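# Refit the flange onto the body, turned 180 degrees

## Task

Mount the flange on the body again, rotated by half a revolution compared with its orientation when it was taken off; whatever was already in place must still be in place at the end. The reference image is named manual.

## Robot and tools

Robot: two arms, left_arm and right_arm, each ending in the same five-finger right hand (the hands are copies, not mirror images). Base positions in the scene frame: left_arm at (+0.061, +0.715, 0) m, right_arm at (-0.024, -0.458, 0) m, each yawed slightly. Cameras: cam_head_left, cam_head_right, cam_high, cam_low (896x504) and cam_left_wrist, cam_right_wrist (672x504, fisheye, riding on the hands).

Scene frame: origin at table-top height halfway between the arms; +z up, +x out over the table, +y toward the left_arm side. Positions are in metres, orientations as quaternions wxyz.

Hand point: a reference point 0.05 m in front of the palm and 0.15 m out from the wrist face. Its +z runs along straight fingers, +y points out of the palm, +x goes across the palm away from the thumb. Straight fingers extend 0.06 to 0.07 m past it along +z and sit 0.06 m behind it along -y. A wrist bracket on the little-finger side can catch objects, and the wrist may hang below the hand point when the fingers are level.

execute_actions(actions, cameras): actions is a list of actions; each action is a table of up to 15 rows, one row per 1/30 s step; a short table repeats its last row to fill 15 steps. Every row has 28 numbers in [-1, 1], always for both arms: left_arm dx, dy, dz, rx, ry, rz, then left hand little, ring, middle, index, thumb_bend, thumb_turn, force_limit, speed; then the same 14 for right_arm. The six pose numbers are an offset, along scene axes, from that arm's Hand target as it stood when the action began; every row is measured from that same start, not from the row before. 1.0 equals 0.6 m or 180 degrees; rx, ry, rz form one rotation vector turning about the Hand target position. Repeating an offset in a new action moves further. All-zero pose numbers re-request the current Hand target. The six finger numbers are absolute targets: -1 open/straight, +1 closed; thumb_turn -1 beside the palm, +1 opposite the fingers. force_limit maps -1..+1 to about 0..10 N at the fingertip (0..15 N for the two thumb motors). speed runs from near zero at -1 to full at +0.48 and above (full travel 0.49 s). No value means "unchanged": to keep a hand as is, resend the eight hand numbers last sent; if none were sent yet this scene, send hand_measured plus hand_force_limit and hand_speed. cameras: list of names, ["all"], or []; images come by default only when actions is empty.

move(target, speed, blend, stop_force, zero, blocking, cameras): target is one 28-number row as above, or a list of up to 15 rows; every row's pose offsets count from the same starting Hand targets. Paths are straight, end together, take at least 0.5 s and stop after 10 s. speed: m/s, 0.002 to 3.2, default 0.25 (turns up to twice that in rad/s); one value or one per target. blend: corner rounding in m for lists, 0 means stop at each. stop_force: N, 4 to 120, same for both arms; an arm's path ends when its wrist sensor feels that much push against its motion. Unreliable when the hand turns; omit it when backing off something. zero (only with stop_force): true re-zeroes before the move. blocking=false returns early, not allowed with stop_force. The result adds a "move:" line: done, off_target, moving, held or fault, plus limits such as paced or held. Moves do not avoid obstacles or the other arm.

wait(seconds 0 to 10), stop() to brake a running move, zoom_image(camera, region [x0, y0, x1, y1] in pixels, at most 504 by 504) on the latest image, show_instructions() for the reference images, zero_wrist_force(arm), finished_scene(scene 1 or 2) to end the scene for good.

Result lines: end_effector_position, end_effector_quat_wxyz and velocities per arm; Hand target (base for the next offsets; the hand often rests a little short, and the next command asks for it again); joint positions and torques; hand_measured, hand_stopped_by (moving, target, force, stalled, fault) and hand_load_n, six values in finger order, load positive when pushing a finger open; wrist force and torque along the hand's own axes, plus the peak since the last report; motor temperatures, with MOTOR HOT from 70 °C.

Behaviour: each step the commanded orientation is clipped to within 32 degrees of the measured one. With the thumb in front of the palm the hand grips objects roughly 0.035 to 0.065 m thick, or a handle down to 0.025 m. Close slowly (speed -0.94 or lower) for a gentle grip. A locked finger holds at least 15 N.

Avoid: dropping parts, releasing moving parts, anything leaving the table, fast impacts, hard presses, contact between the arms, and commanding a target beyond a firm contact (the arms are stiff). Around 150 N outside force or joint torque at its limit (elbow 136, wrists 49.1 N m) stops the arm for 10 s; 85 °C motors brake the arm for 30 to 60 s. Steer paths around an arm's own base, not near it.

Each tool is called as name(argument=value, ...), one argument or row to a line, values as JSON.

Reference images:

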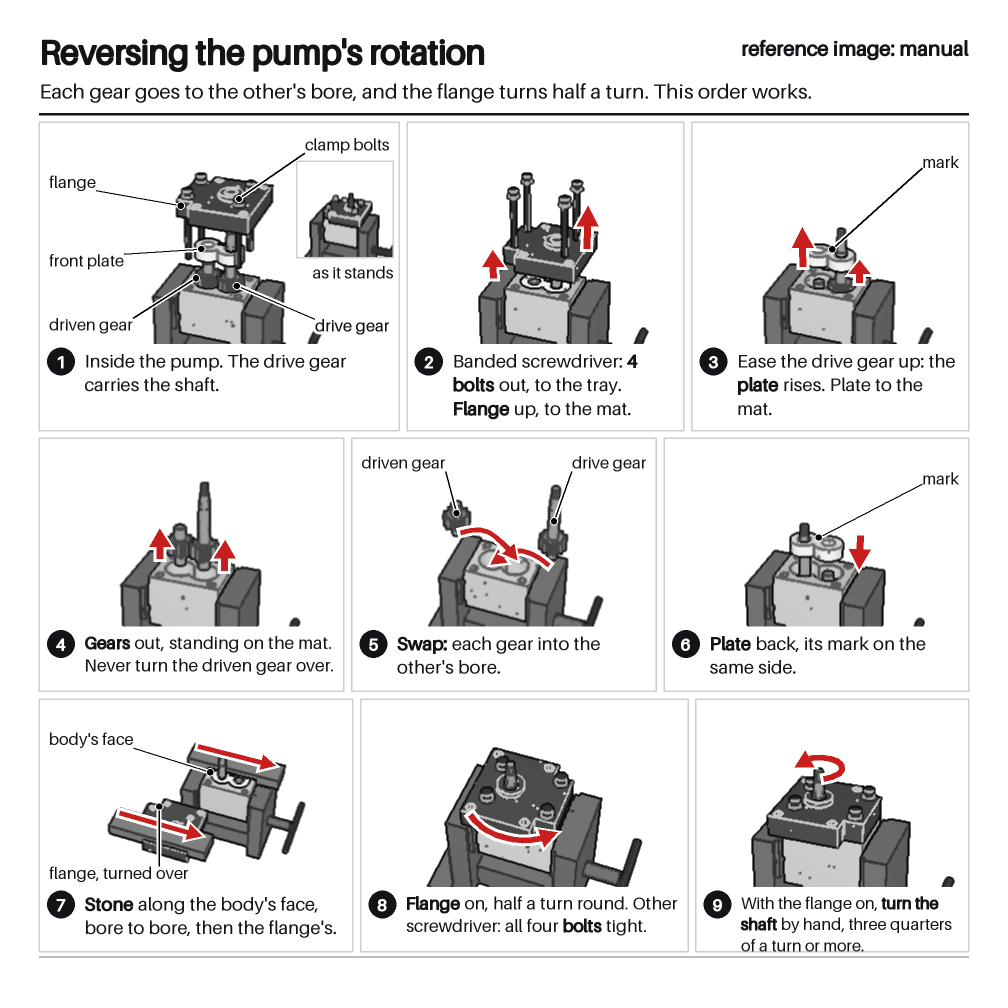

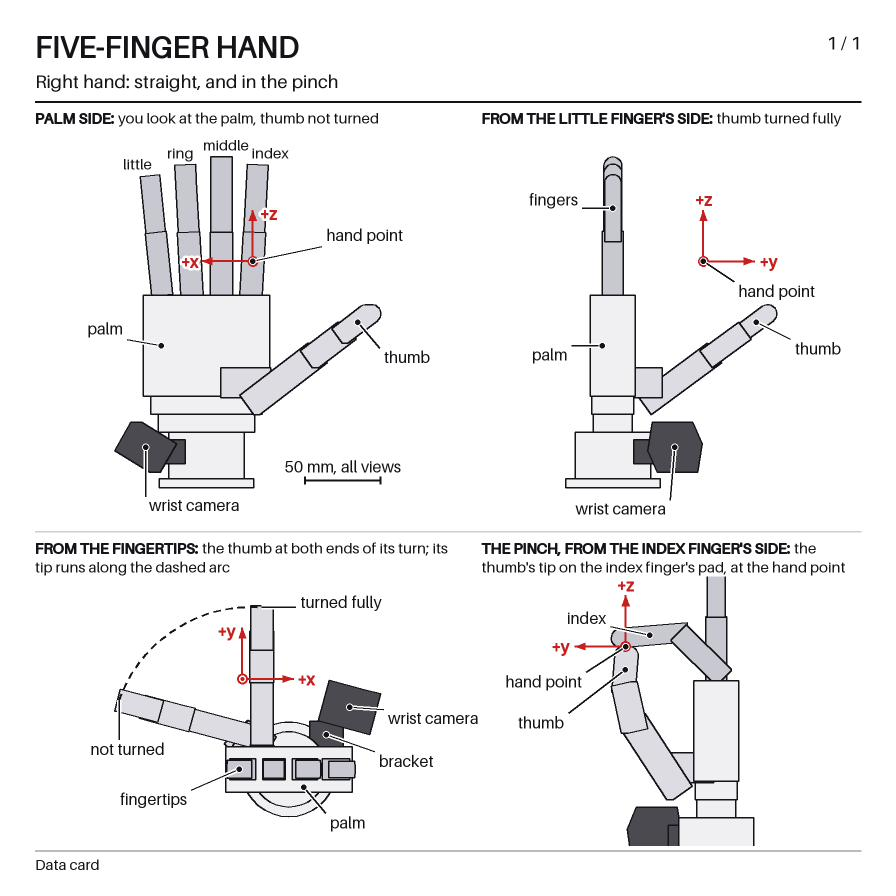

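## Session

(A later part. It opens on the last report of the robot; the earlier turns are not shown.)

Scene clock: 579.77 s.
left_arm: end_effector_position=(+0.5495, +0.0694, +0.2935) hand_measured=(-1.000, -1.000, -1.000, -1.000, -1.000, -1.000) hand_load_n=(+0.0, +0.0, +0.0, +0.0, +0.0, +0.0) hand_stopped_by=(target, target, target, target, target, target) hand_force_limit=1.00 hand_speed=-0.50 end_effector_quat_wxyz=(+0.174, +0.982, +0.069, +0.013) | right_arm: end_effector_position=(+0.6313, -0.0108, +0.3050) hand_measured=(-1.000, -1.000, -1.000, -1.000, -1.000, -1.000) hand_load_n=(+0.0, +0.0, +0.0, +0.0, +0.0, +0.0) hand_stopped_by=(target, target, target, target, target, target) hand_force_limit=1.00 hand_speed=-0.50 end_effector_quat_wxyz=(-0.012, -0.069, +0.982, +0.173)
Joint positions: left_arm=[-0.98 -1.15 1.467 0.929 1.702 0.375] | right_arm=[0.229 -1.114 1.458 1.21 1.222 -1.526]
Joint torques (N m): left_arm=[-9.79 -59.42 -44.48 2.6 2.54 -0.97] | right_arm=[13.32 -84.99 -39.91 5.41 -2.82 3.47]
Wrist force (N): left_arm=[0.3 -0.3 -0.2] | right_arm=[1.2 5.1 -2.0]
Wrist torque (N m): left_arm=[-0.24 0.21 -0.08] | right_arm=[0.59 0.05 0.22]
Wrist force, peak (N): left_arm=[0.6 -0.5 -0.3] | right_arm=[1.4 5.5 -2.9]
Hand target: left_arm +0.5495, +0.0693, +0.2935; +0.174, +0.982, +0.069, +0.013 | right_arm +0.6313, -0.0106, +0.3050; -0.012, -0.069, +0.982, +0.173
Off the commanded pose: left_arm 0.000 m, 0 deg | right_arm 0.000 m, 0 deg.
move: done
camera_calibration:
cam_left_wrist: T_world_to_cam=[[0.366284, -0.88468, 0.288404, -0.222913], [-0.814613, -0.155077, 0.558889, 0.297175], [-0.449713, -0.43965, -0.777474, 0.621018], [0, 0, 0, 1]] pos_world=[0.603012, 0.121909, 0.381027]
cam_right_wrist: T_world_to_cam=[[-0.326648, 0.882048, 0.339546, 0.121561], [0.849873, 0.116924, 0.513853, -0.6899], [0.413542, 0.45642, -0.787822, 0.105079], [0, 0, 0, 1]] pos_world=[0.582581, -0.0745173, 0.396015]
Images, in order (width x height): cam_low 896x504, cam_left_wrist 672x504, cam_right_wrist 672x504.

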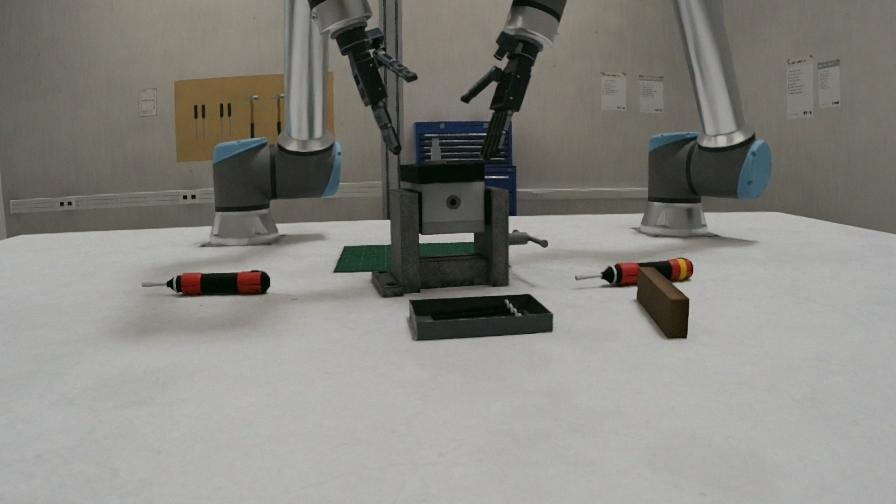

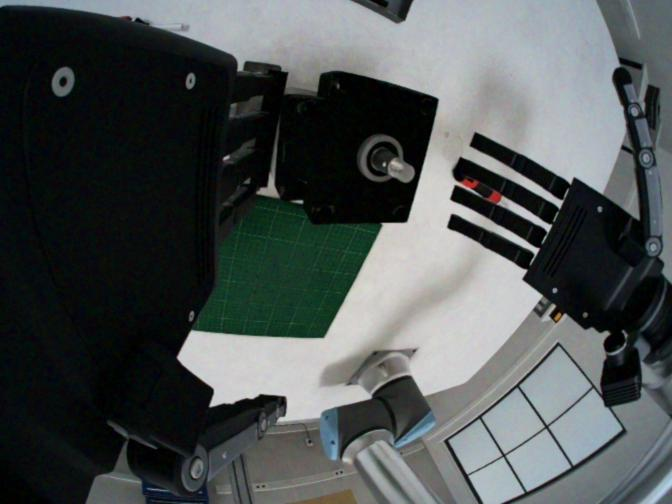

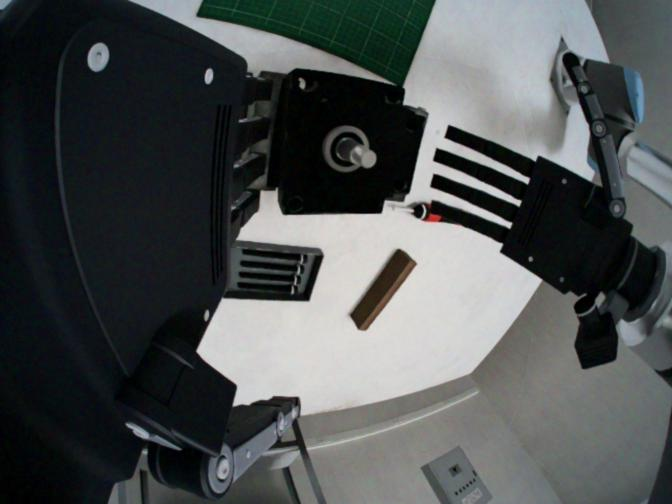

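execute_actions(
  actions=[],
  cameras=["cam_head_left","cam_head_right","cam_high","cam_right_wrist"],
)

zoom_image(
  camera="cam_head_left",
  region=[310, 340, 420, 450],
)

zoom_image(
  camera="cam_head_right",
  region=[310, 340, 420, 450],
)

zoom_image(
  camera="cam_right_wrist",
  region=[260, 50, 440, 230],
)

Scene clock: 597.03 s.
left_arm: end_effector_position=(+0.5495, +0.0693, +0.2935) hand_measured=(-1.000, -1.000, -1.000, -1.000, -1.000, -1.000) hand_load_n=(+0.0, +0.0, +0.0, +0.0, +0.0, +0.0) hand_stopped_by=(target, target, target, target, target, target) hand_force_limit=1.00 hand_speed=-0.50 end_effector_quat_wxyz=(+0.174, +0.982, +0.069, +0.013) | right_arm: end_effector_position=(+0.6313, -0.0106, +0.3050) hand_measured=(-1.000, -1.000, -1.000, -1.000, -1.000, -1.000) hand_load_n=(+0.0, +0.0, +0.0, +0.0, +0.0, +0.0) hand_stopped_by=(target, target, target, target, target, target) hand_force_limit=1.00 hand_speed=-0.50 end_effector_quat_wxyz=(-0.012, -0.069, +0.982, +0.173)
Joint positions: left_arm=[-0.98 -1.15 1.467 0.929 1.702 0.375] | right_arm=[0.229 -1.114 1.458 1.21 1.222 -1.525]
Joint velocities: within noise
Joint torques (N m): left_arm=[-11.24 -60.31 -43.27 5.9 -2.84 -1.79] | right_arm=[15.85 -67.9 -42.76 1.34 -3.06 4.74]
Motor temperatures (°C): left_arm=[31 28 28 35 35 39] | right_arm=[29 33 30 34 40 37]
Wrist force (N): left_arm=[0.1 -0.2 0.1] | right_arm=[1.3 5.3 -2.3]
Wrist torque (N m): left_arm=[-0.25 0.23 -0.10] | right_arm=[0.63 0.03 0.19]
Wrist force, peak (N): left_arm=[0.7 -0.4 -0.2] | right_arm=[1.6 5.6 -2.4]
Hand target: left_arm +0.5495, +0.0693, +0.2935; +0.174, +0.982, +0.069, +0.013 | right_arm +0.6313, -0.0106, +0.3050; -0.012, -0.069, +0.982, +0.173
Off the commanded pose: left_arm 0.000 m, 0 deg | right_arm 0.000 m, 0 deg.
camera_calibration:
cam_right_wrist: T_world_to_cam=[[-0.326551, 0.88211, 0.33948, 0.121359], [0.849861, 0.116842, 0.513892, -0.689938], [0.413644, 0.456322, -0.787825, 0.104923], [0, 0, 0, 1]] pos_world=[0.58258, -0.0743173, 0.396016]
Images, in order (width x height): cam_head_left 896x504, cam_head_right 896x504, cam_high 896x504, cam_right_wrist 672x504.

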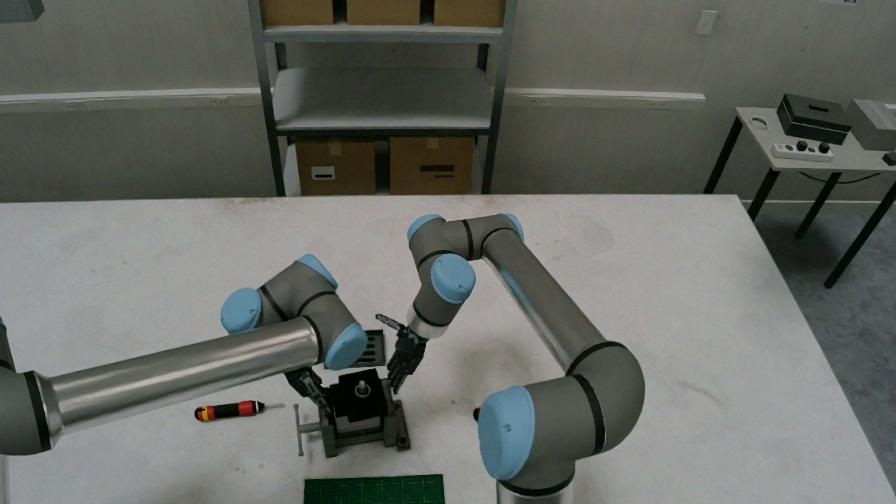

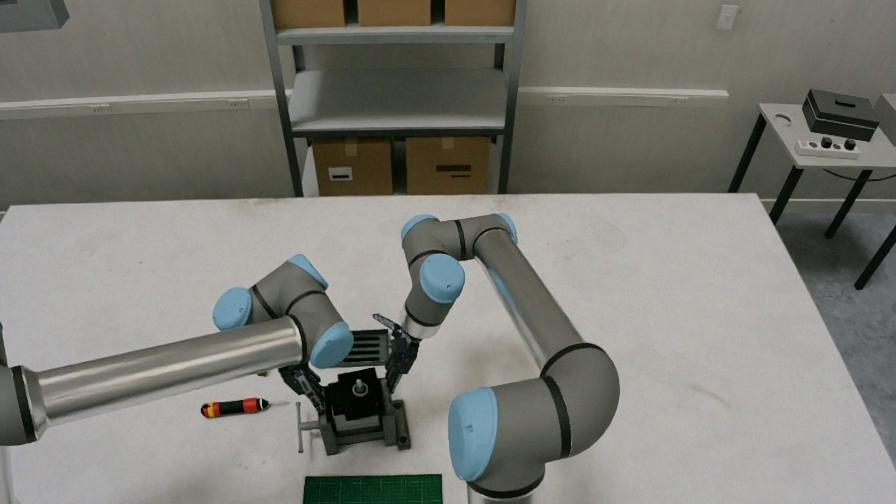

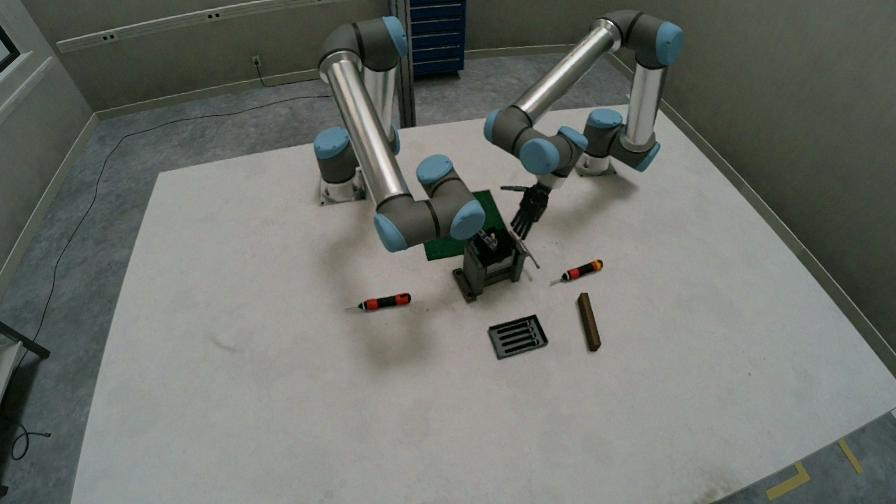

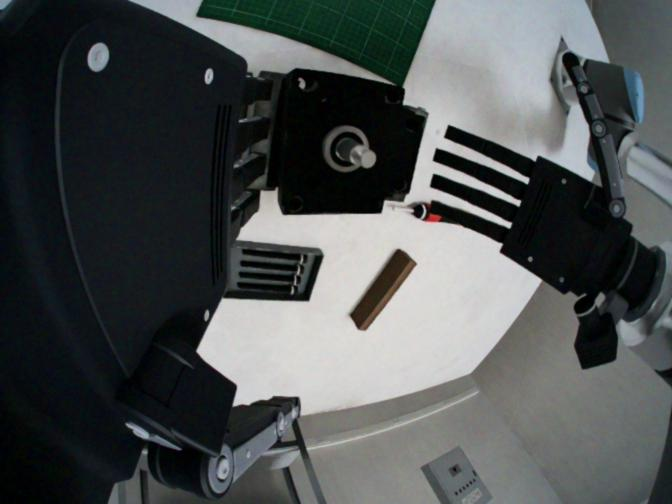

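Scaled by 4.582.

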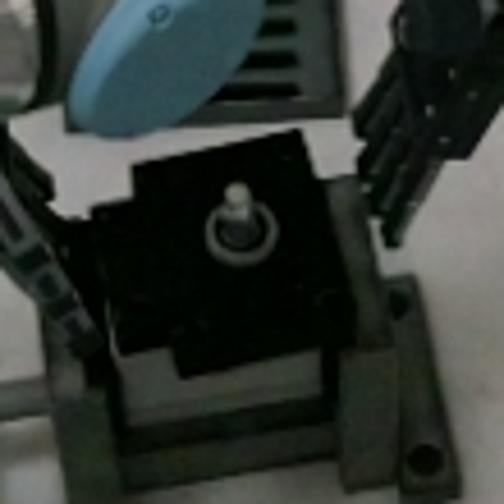

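Scaled by 4.582.

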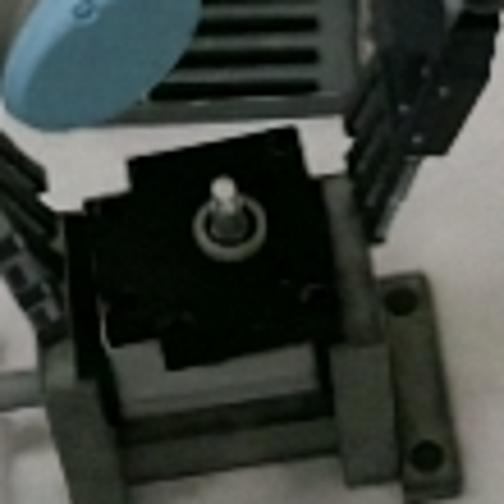

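Scaled by 2.800 from the camera's 672x504 image, which has a finer 960x720 frame.

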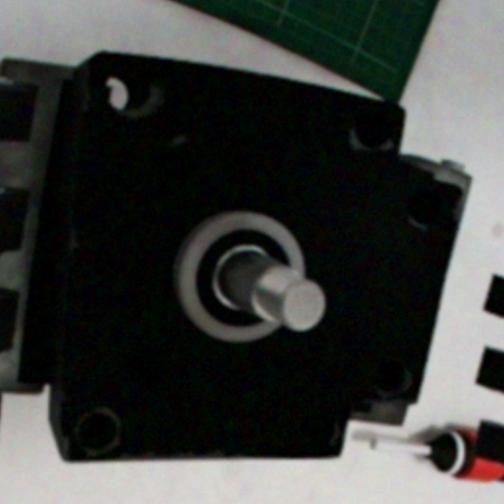

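move(
  target=[0,0,-0.0383,0,0,0,-0.878,-0.942,-0.974,-0.956,-1,-1,1.0,-0.5,0,0,-0.0617,0,0,0,-0.822,-0.894,-0.928,-0.906,-1,-1,1.0,-0.5],
  speed=0.03,
  stop_force=6,
  cameras=["cam_low","cam_right_wrist","cam_left_wrist"],
)

zoom_image(
  camera="cam_low",
  region=[385, 125, 515, 235],
)

zoom_image(
  camera="cam_right_wrist",
  region=[220, 30, 480, 250],
)

Scene clock: 624.30 s.
left_arm: end_effector_position=(+0.5495, +0.0693, +0.2705) hand_measured=(-0.878, -0.942, -0.974, -0.956, -1.000, -1.000) hand_load_n=(+0.0, +0.0, +0.0, +0.0, +0.0, +0.0) hand_stopped_by=(target, target, target, target, target, target) hand_force_limit=1.00 hand_speed=-0.50 end_effector_quat_wxyz=(+0.174, +0.982, +0.069, +0.013) | right_arm: end_effector_position=(+0.6313, -0.0106, +0.2680) hand_measured=(-0.822, -0.894, -0.928, -0.906, -1.000, -1.000) hand_load_n=(+0.0, +0.0, +0.0, +0.0, -0.5, +0.0) hand_stopped_by=(target, target, target, target, target, target) hand_force_limit=1.00 hand_speed=-0.50 end_effector_quat_wxyz=(-0.012, -0.069, +0.982, +0.173)
Joint positions: left_arm=[-0.98 -1.138 1.491 0.892 1.702 0.375] | right_arm=[0.229 -1.091 1.494 1.151 1.222 -1.525]
Joint torques (N m): left_arm=[-11.72 -80.4 -42.59 5.9 -2.87 -1.27] | right_arm=[12.85 -97.48 -41.9 6.8 1.37 3.68]
Wrist force (N): left_arm=[0.2 -0.3 -0.2] | right_arm=[1.1 5.0 -2.6]
Wrist torque (N m): left_arm=[-0.27 0.23 -0.09] | right_arm=[0.57 0.07 0.16]
Wrist force, peak (N): left_arm=[0.5 -0.7 0.0] | right_arm=[1.6 5.5 -2.6]
Hand target: left_arm +0.5495, +0.0693, +0.2705; +0.174, +0.982, +0.069, +0.013 | right_arm +0.6313, -0.0106, +0.2680; -0.012, -0.069, +0.982, +0.173
Off the commanded pose: left_arm 0.000 m, 0 deg | right_arm 0.000 m, 0 deg.
move: done
camera_calibration:
cam_left_wrist: T_world_to_cam=[[0.366316, -0.884705, 0.288286, -0.216343], [-0.814587, -0.155162, 0.558903, 0.310004], [-0.449733, -0.43957, -0.777508, 0.603106], [0, 0, 0, 1]] pos_world=[0.603012, 0.121809, 0.358026]
cam_right_wrist: T_world_to_cam=[[-0.326551, 0.88211, 0.33948, 0.13392], [0.849861, 0.116842, 0.513892, -0.670924], [0.413644, 0.456322, -0.787825, 0.0757738], [0, 0, 0, 1]] pos_world=[0.58258, -0.0743173, 0.359016]
Images, in order (width x height): cam_low 896x504, cam_left_wrist 672x504, cam_right_wrist 672x504.

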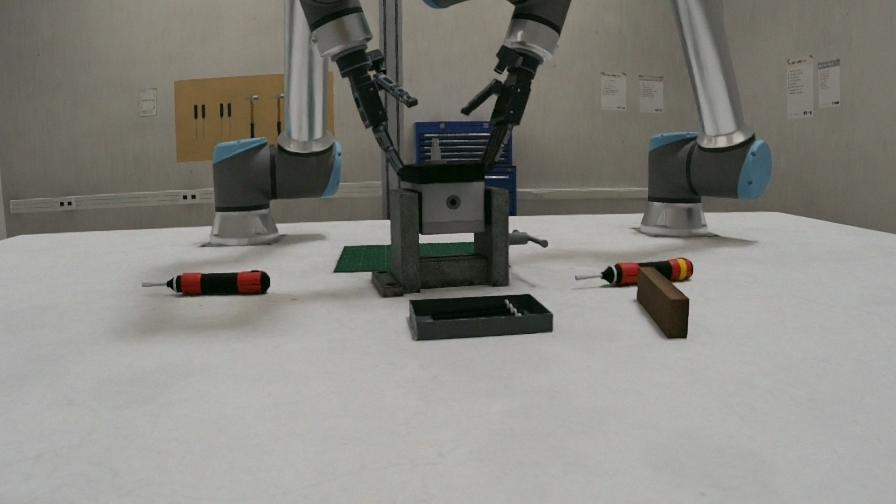

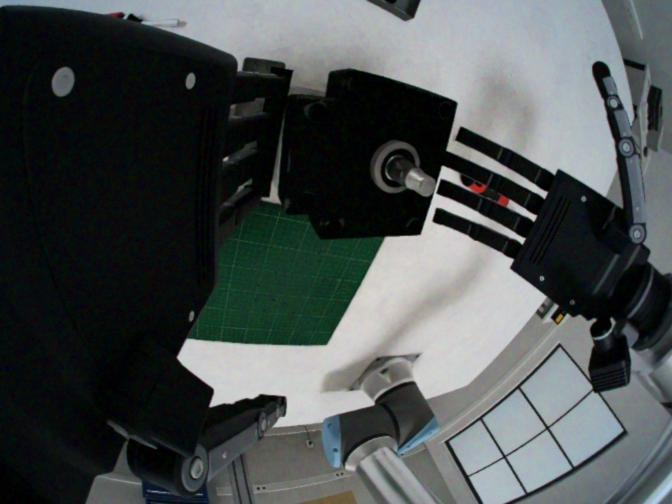

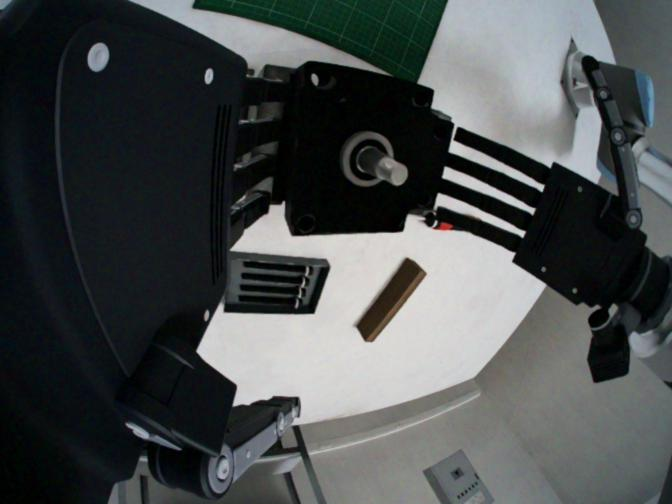

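Scaled by 3.877.

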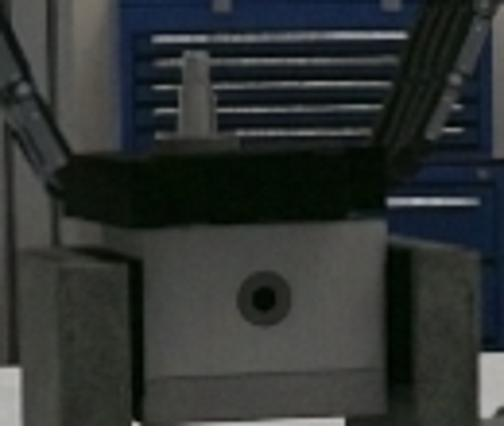

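Scaled by 1.938 from the camera's 672x504 image, which has a finer 960x720 frame.

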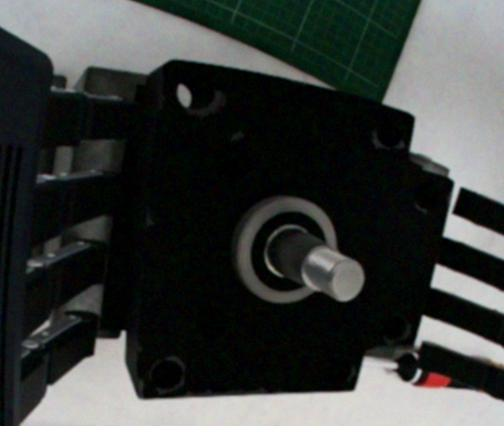

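move(
  target=[0.0027,-0.0190,0,0,0,0,-0.878,-0.942,-0.974,-0.956,-1,-1,1.0,-0.5,-0.0023,0.0183,0,0,0,0,-0.822,-0.894,-0.928,-0.906,-1,-1,1.0,-0.5],
  speed=0.01,
  stop_force=8,
  cameras=["cam_low","cam_right_wrist","cam_left_wrist","cam_head_left"],
)

zoom_image(
  camera="cam_low",
  region=[385, 125, 515, 235],
)

zoom_image(
  camera="cam_right_wrist",
  region=[220, 30, 480, 250],
)

zoom_image(
  camera="cam_head_left",
  region=[310, 340, 420, 450],
)

Scene clock: 631.30 s.
left_arm: end_effector_position=(+0.5509, +0.0593, +0.2705) hand_measured=(-0.878, -0.942, -0.974, -0.956, -1.000, -1.000) hand_load_n=(+11.0, +0.5, +0.0, +0.5, +0.0, +0.0) hand_stopped_by=(target, target, target, target, target, target) hand_force_limit=1.00 hand_speed=-0.50 end_effector_quat_wxyz=(+0.174, +0.982, +0.069, +0.013) | right_arm: end_effector_position=(+0.6301, -0.0010, +0.2680) hand_measured=(-0.822, -0.894, -0.928, -0.906, -1.000, -1.000) hand_load_n=(+2.5, +3.0, +0.0, +0.0, +0.0, +0.0) hand_stopped_by=(target, target, target, target, target, target) hand_force_limit=1.00 hand_speed=-0.50 end_effector_quat_wxyz=(-0.012, -0.069, +0.982, +0.173)
Joint positions: left_arm=[-0.986 -1.125 1.472 0.898 1.701 0.369] | right_arm=[0.243 -1.087 1.486 1.15 1.222 -1.51]
Joint torques (N m): left_arm=[2.25 -79.85 -32.18 -1.18 5.16 1.17] | right_arm=[-8.21 -96.59 -26.92 4.7 -4.3 -3.33]
Wrist force (N): left_arm=[4.2 -7.1 -2.4] | right_arm=[3.2 -0.6 -8.5]
Wrist torque (N m): left_arm=[0.17 0.57 -0.15] | right_arm=[1.18 0.57 -0.06]
Wrist force, peak (N): left_arm=[5.1 -10.7 -6.3] | right_arm=[4.8 -4.4 -12.2]
Hand target: left_arm +0.5509, +0.0593, +0.2705; +0.174, +0.982, +0.069, +0.013 (not the last commanded pose) | right_arm +0.6301, -0.0010, +0.2680; -0.012, -0.069, +0.982, +0.173 (not the last commanded pose)
Off the commanded pose: left_arm 0.001 m, 0 deg | right_arm 0.001 m, 0 deg.
move: contact (left_arm, right_arm)
camera_calibration:
cam_left_wrist: T_world_to_cam=[[0.366316, -0.884705, 0.288286, -0.225703], [-0.814587, -0.155162, 0.558903, 0.309592], [-0.449733, -0.43957, -0.777508, 0.59934], [0, 0, 0, 1]] pos_world=[0.604412, 0.111809, 0.358026]
cam_right_wrist: T_world_to_cam=[[-0.326551, 0.88211, 0.33948, 0.12506], [0.849861, 0.116842, 0.513892, -0.671025], [0.413644, 0.456322, -0.787825, 0.0718895], [0, 0, 0, 1]] pos_world=[0.58138, -0.0647173, 0.359016]
Images, in order (width x height): cam_head_left 896x504, cam_low 896x504, cam_left_wrist 672x504, cam_right_wrist 672x504.

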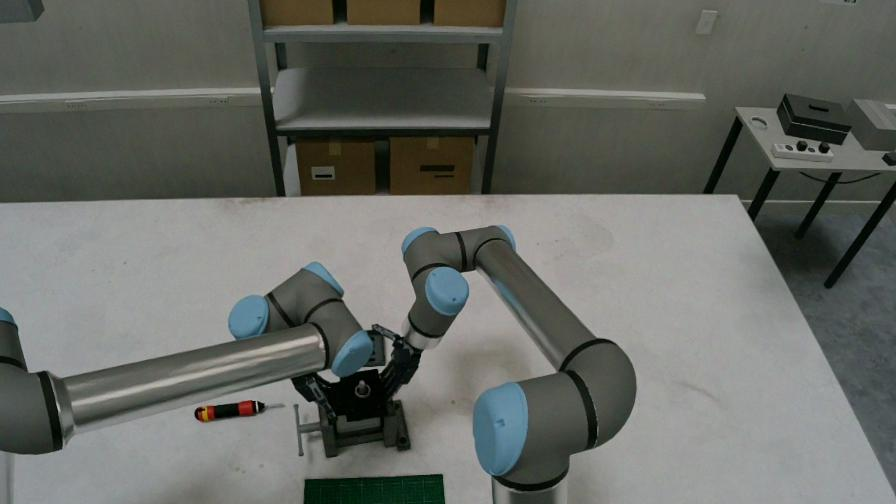

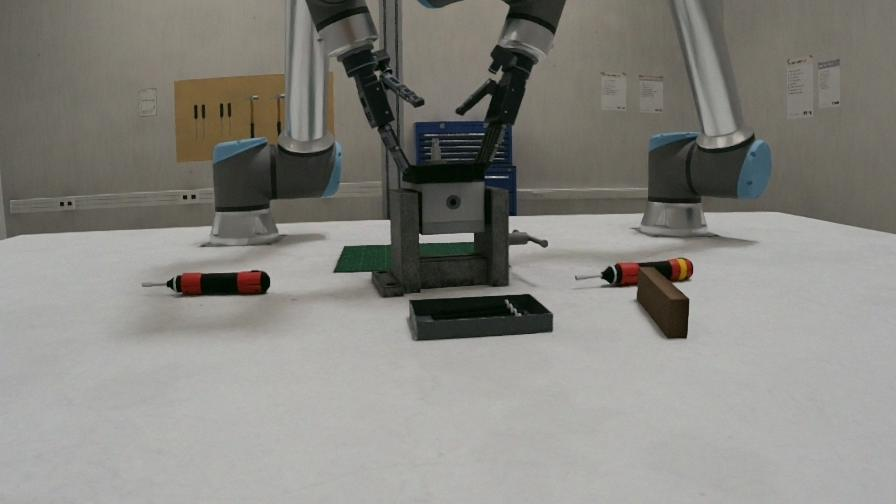

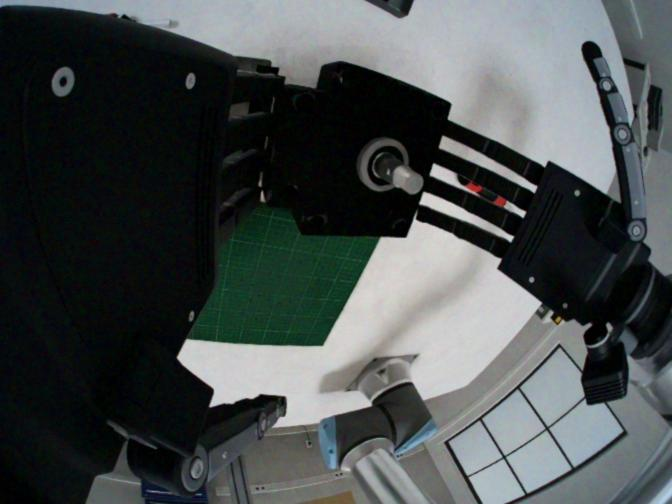

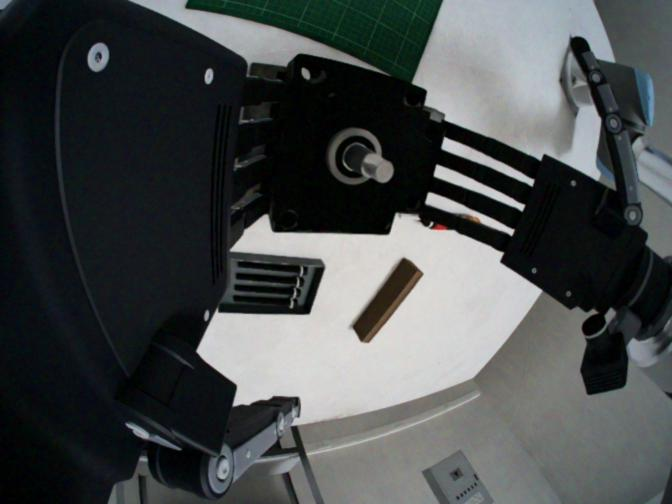

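Scaled by 3.877.

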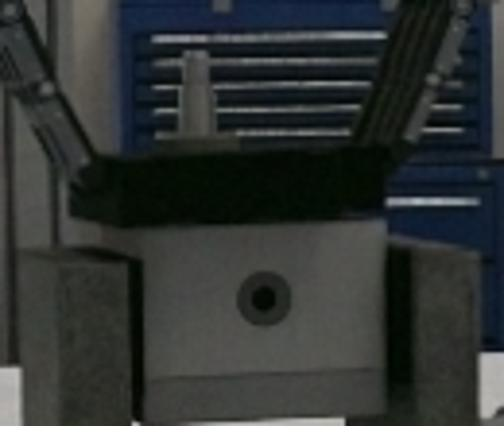

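Scaled by 1.938 from the camera's 672x504 image, which has a finer 960x720 frame.

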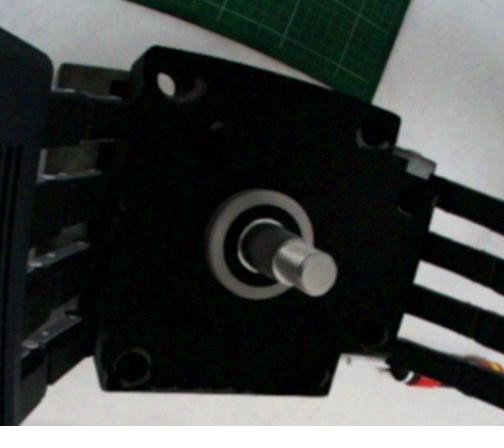

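Scaled by 4.582.

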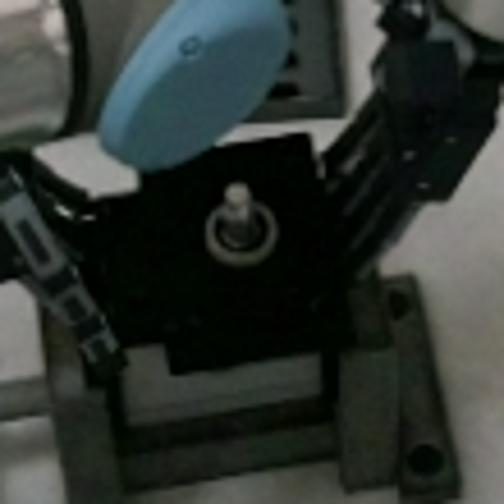

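move(
  target=[0.0003,-0.0022,0,0,0,0,-0.878,-0.942,-0.974,-0.956,-1,-1,1.0,-0.5,-0.0003,0.0022,0,0,0,0,-0.822,-0.894,-0.928,-0.906,-1,-1,1.0,-0.5],
  speed=0.01,
  stop_force=20,
  cameras=["cam_low","cam_right_wrist","cam_left_wrist","cam_head_left"],
)

zoom_image(
  camera="cam_right_wrist",
  region=[260, 50, 440, 230],
)

zoom_image(
  camera="cam_head_left",
  region=[310, 340, 420, 450],
)

Scene clock: 637.63 s.
left_arm: end_effector_position=(+0.5511, +0.0580, +0.2705) hand_measured=(-0.880, -0.942, -0.974, -0.956, -1.000, -1.000) hand_load_n=(+19.0, +9.5, +2.5, +0.0, +0.0, +0.0) hand_stopped_by=(target, target, target, target, target, target) hand_force_limit=1.00 hand_speed=-0.50 end_effector_quat_wxyz=(+0.174, +0.982, +0.069, +0.013) | right_arm: end_effector_position=(+0.6299, +0.0002, +0.2681) hand_measured=(-0.822, -0.894, -0.928, -0.906, -1.000, -1.000) hand_load_n=(+7.5, +10.5, +3.5, +0.5, +0.0, +0.0) hand_stopped_by=(target, target, target, target, target, target) hand_force_limit=1.00 hand_speed=-0.50 end_effector_quat_wxyz=(-0.012, -0.069, +0.982, +0.173)
Joint positions: left_arm=[-0.986 -1.123 1.469 0.899 1.7 0.369] | right_arm=[0.245 -1.087 1.485 1.15 1.222 -1.508]
Joint torques (N m): left_arm=[-31.55 -53.42 -44.08 -5.44 2.43 -0.91] | right_arm=[6.46 -82.41 -27.16 1.42 -6.05 -2.39]
Wrist force (N): left_arm=[8.4 -22.0 -20.2] | right_arm=[7.7 -17.3 -25.2]
Wrist torque (N m): left_arm=[1.89 1.80 -0.69] | right_arm=[2.93 1.60 -0.68]
Wrist force, peak (N): left_arm=[8.8 -22.1 -20.3] | right_arm=[8.0 -17.4 -25.8]
Hand target: left_arm +0.5511, +0.0580, +0.2705; +0.174, +0.982, +0.069, +0.013 | right_arm +0.6299, +0.0001, +0.2681; -0.012, -0.069, +0.982, +0.173
Off the commanded pose: left_arm 0.000 m, 0 deg | right_arm 0.000 m, 0 deg.
move: contact (left_arm, right_arm)
camera_calibration:
cam_left_wrist: T_world_to_cam=[[0.366388, -0.884691, 0.288237, -0.226953], [-0.814554, -0.155239, 0.558929, 0.309533], [-0.449734, -0.43957, -0.777507, 0.598859], [0, 0, 0, 1]] pos_world=[0.604612, 0.110509, 0.358026]
cam_right_wrist: T_world_to_cam=[[-0.326397, 0.88218, 0.339447, 0.123828], [0.849927, 0.116762, 0.513801, -0.671058], [0.41363, 0.456208, -0.787899, 0.0715309], [0, 0, 0, 1]] pos_world=[0.581179, -0.0635172, 0.359116]
Images, in order (width x height): cam_head_left 896x504, cam_low 896x504, cam_left_wrist 672x504, cam_right_wrist 672x504.

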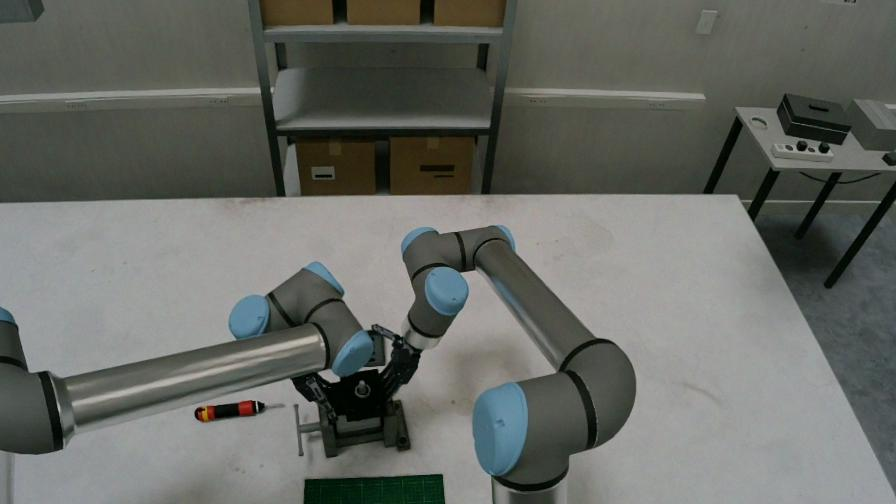

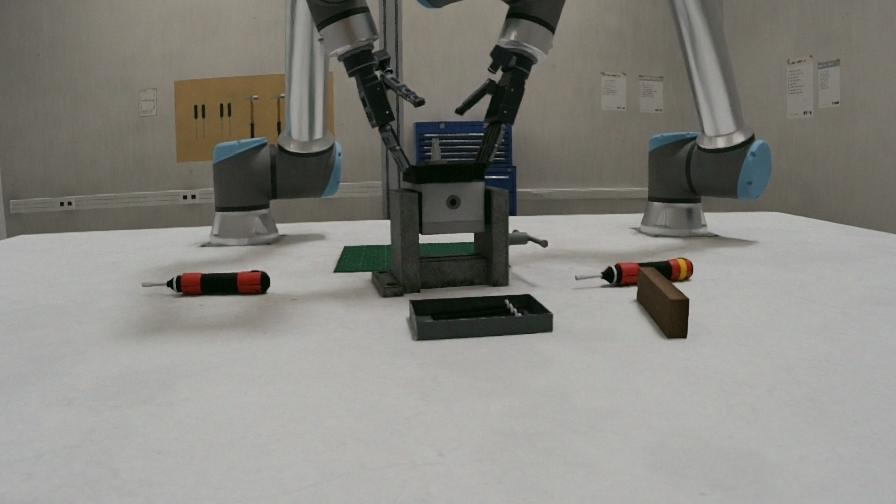

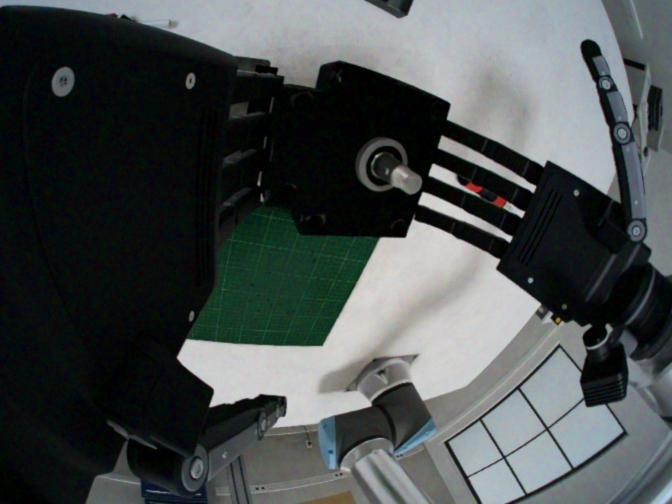

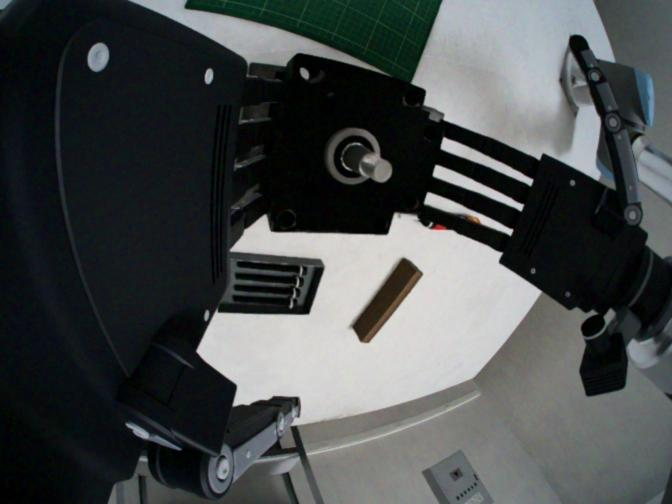

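Scaled by 2.800 from the camera's 672x504 image, which has a finer 960x720 frame.

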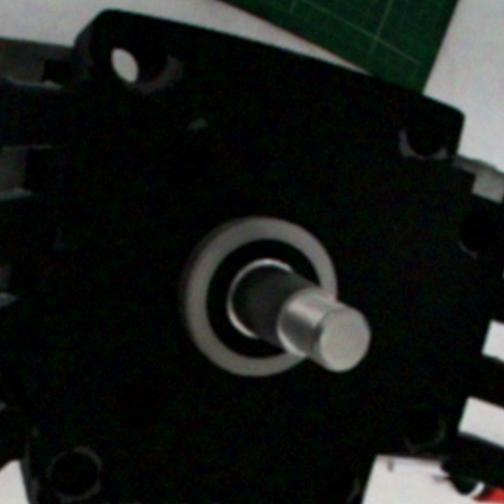

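Scaled by 4.582.

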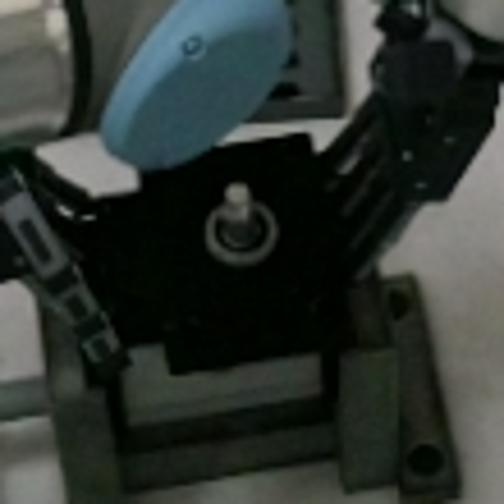

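move(
  target=[
    [-0.0033,0.0231,0,0,0,0,-0.878,-0.942,-0.974,-0.956,-1,-1,1.0,-0.5,0.0033,-0.0231,0,0,0,0,-0.822,-0.894,-0.928,-0.906,-1,-1,1.0,-0.5],
    [-0.0033,0.04,0.12,0,0,0,-1,-1,-1,-1,-1,-1,1.0,-0.5,0.0033,-0.2,0.15,0,0,0,-1,-1,-1,-1,-1,-1,1.0,-0.5],
    [0.0248,-0.0722,0.1,0,0,0,-1,-1,-1,-1,-1,-1,1.0,-0.5,0.0033,-0.25,0.15,0,0,0,-1,-1,-1,-1,-1,-1,1.0,-0.5],
  ],
  speed=[0.02,0.08,0.08],
  blend=[0,0.01,0],
  cameras=["cam_low","cam_left_wrist","cam_head_left","cam_right_wrist"],
)

zoom_image(
  camera="cam_low",
  region=[385, 125, 515, 235],
)

zoom_image(
  camera="cam_left_wrist",
  region=[220, 30, 480, 250],
)

zoom_image(
  camera="cam_head_left",
  region=[310, 340, 420, 450],
)

Scene clock: 666.37 s.
left_arm: end_effector_position=(+0.5659, +0.0146, +0.3305) hand_measured=(-1.000, -1.000, -1.000, -1.000, -1.000, -1.000) hand_load_n=(+0.0, +0.0, +0.0, +0.0, +0.0, +0.0) hand_stopped_by=(target, target, target, target, target, target) hand_force_limit=1.00 hand_speed=-0.50 end_effector_quat_wxyz=(+0.174, +0.982, +0.069, +0.013) | right_arm: end_effector_position=(+0.6318, -0.1500, +0.3581) hand_measured=(-1.000, -1.000, -1.000, -1.000, -1.000, -1.000) hand_load_n=(+0.0, +0.0, +0.0, +0.0, +0.0, +0.5) hand_stopped_by=(target, target, target, target, target, target) hand_force_limit=1.00 hand_speed=-0.50 end_effector_quat_wxyz=(-0.012, -0.069, +0.982, +0.173)
Joint positions: left_arm=[-0.999 -1.083 1.299 1.027 1.696 0.357] | right_arm=[0.02 -1.21 1.516 1.324 1.226 -1.748]
Joint torques (N m): left_arm=[8.39 -85.26 -30.15 0.96 -1.37 1.17] | right_arm=[16.92 -74.29 -42.15 4.71 1.45 4.54]
Wrist force (N): left_arm=[0.7 -0.4 -1.4] | right_arm=[1.5 5.1 -1.4]
Wrist torque (N m): left_arm=[-0.18 0.19 0.11] | right_arm=[0.49 -0.03 0.26]
Wrist force, peak (N): left_arm=[8.9 -22.2 -20.4] | right_arm=[8.0 -17.5 -25.7]
Hand target: left_arm +0.5660, +0.0147, +0.3305; +0.174, +0.982, +0.069, +0.013 | right_arm +0.6319, -0.1499, +0.3581; -0.012, -0.069, +0.982, +0.173
Off the commanded pose: left_arm 0.000 m, 0 deg | right_arm 0.000 m, 0 deg.
move: done; blend cut to 0 m at target 2
camera_calibration:
cam_left_wrist: T_world_to_cam=[[0.366381, -0.884778, 0.287979, -0.287947], [-0.81451, -0.155352, 0.558963, 0.281282], [-0.44982, -0.439355, -0.777579, 0.633157], [0, 0, 0, 1]] pos_world=[0.619412, 0.0671089, 0.418026]
cam_right_wrist: T_world_to_cam=[[-0.326507, 0.882103, 0.339539, 0.22632], [0.849974, 0.116883, 0.513695, -0.701343], [0.413445, 0.456325, -0.787928, 0.210278], [0, 0, 0, 1]] pos_world=[0.58308, -0.213617, 0.449116]
Images, in order (width x height): cam_head_left 896x504, cam_low 896x504, cam_left_wrist 672x504, cam_right_wrist 672x504.

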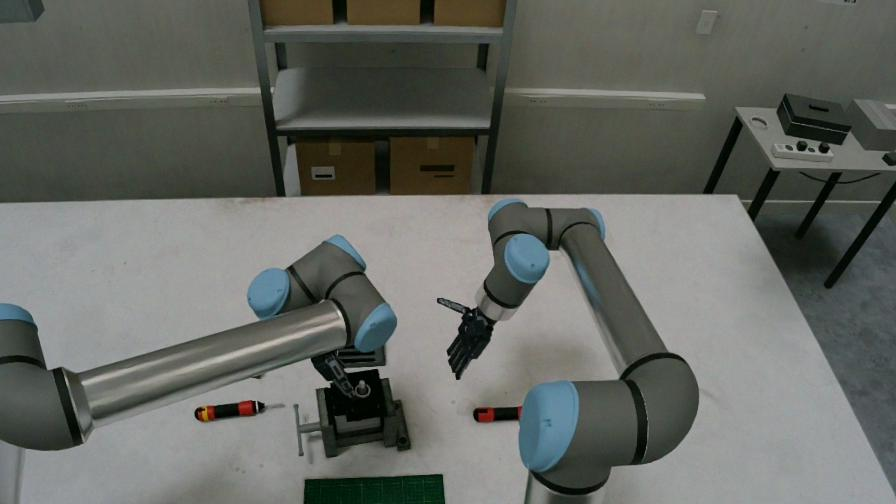

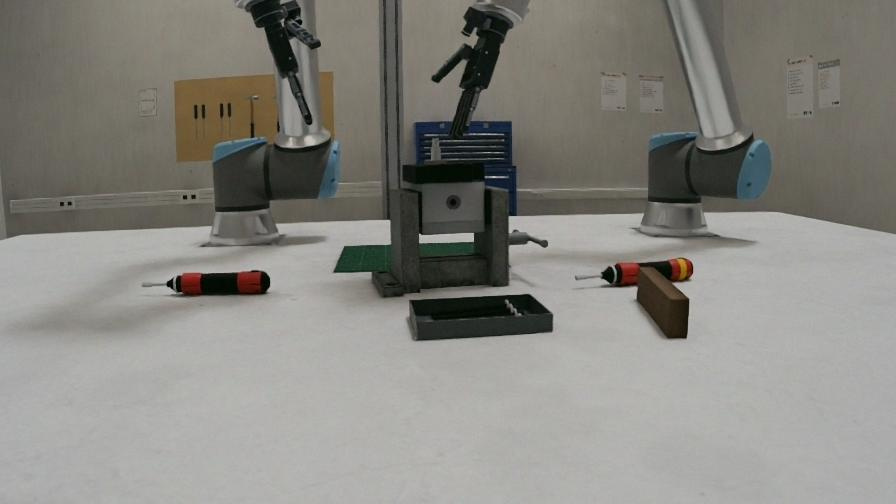

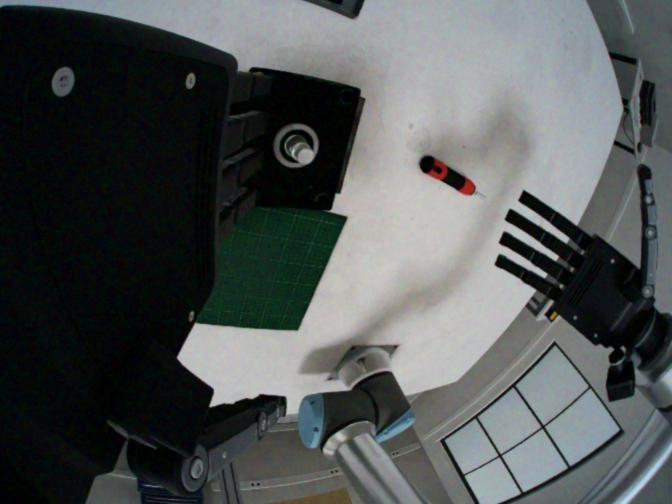

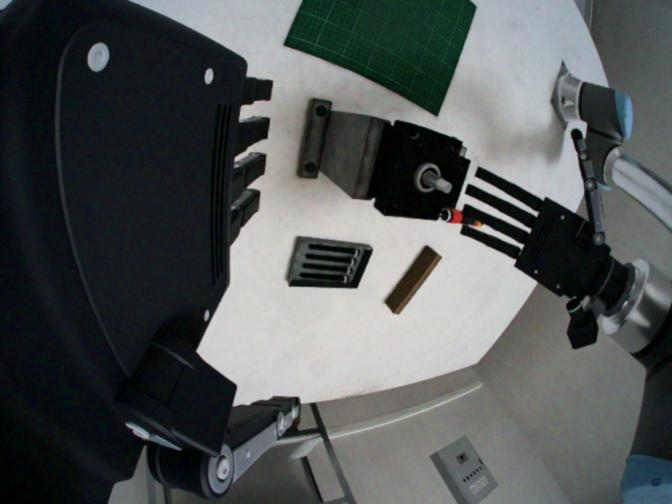

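Scaled by 3.877.

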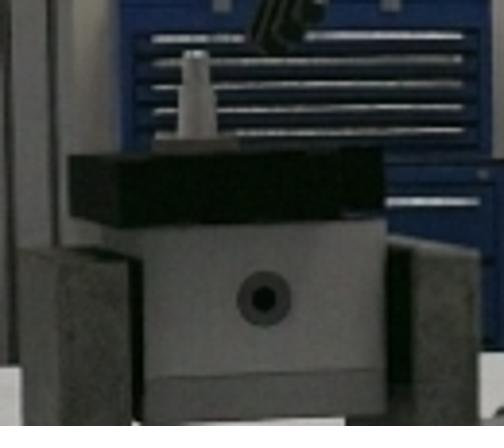

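Scaled by 1.938 from the camera's 672x504 image, which has a finer 960x720 frame.

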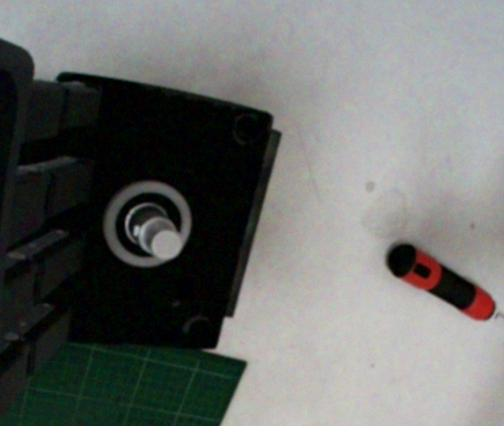

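Scaled by 4.582.

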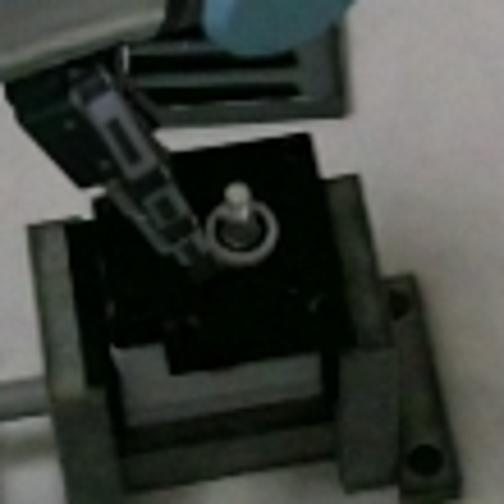

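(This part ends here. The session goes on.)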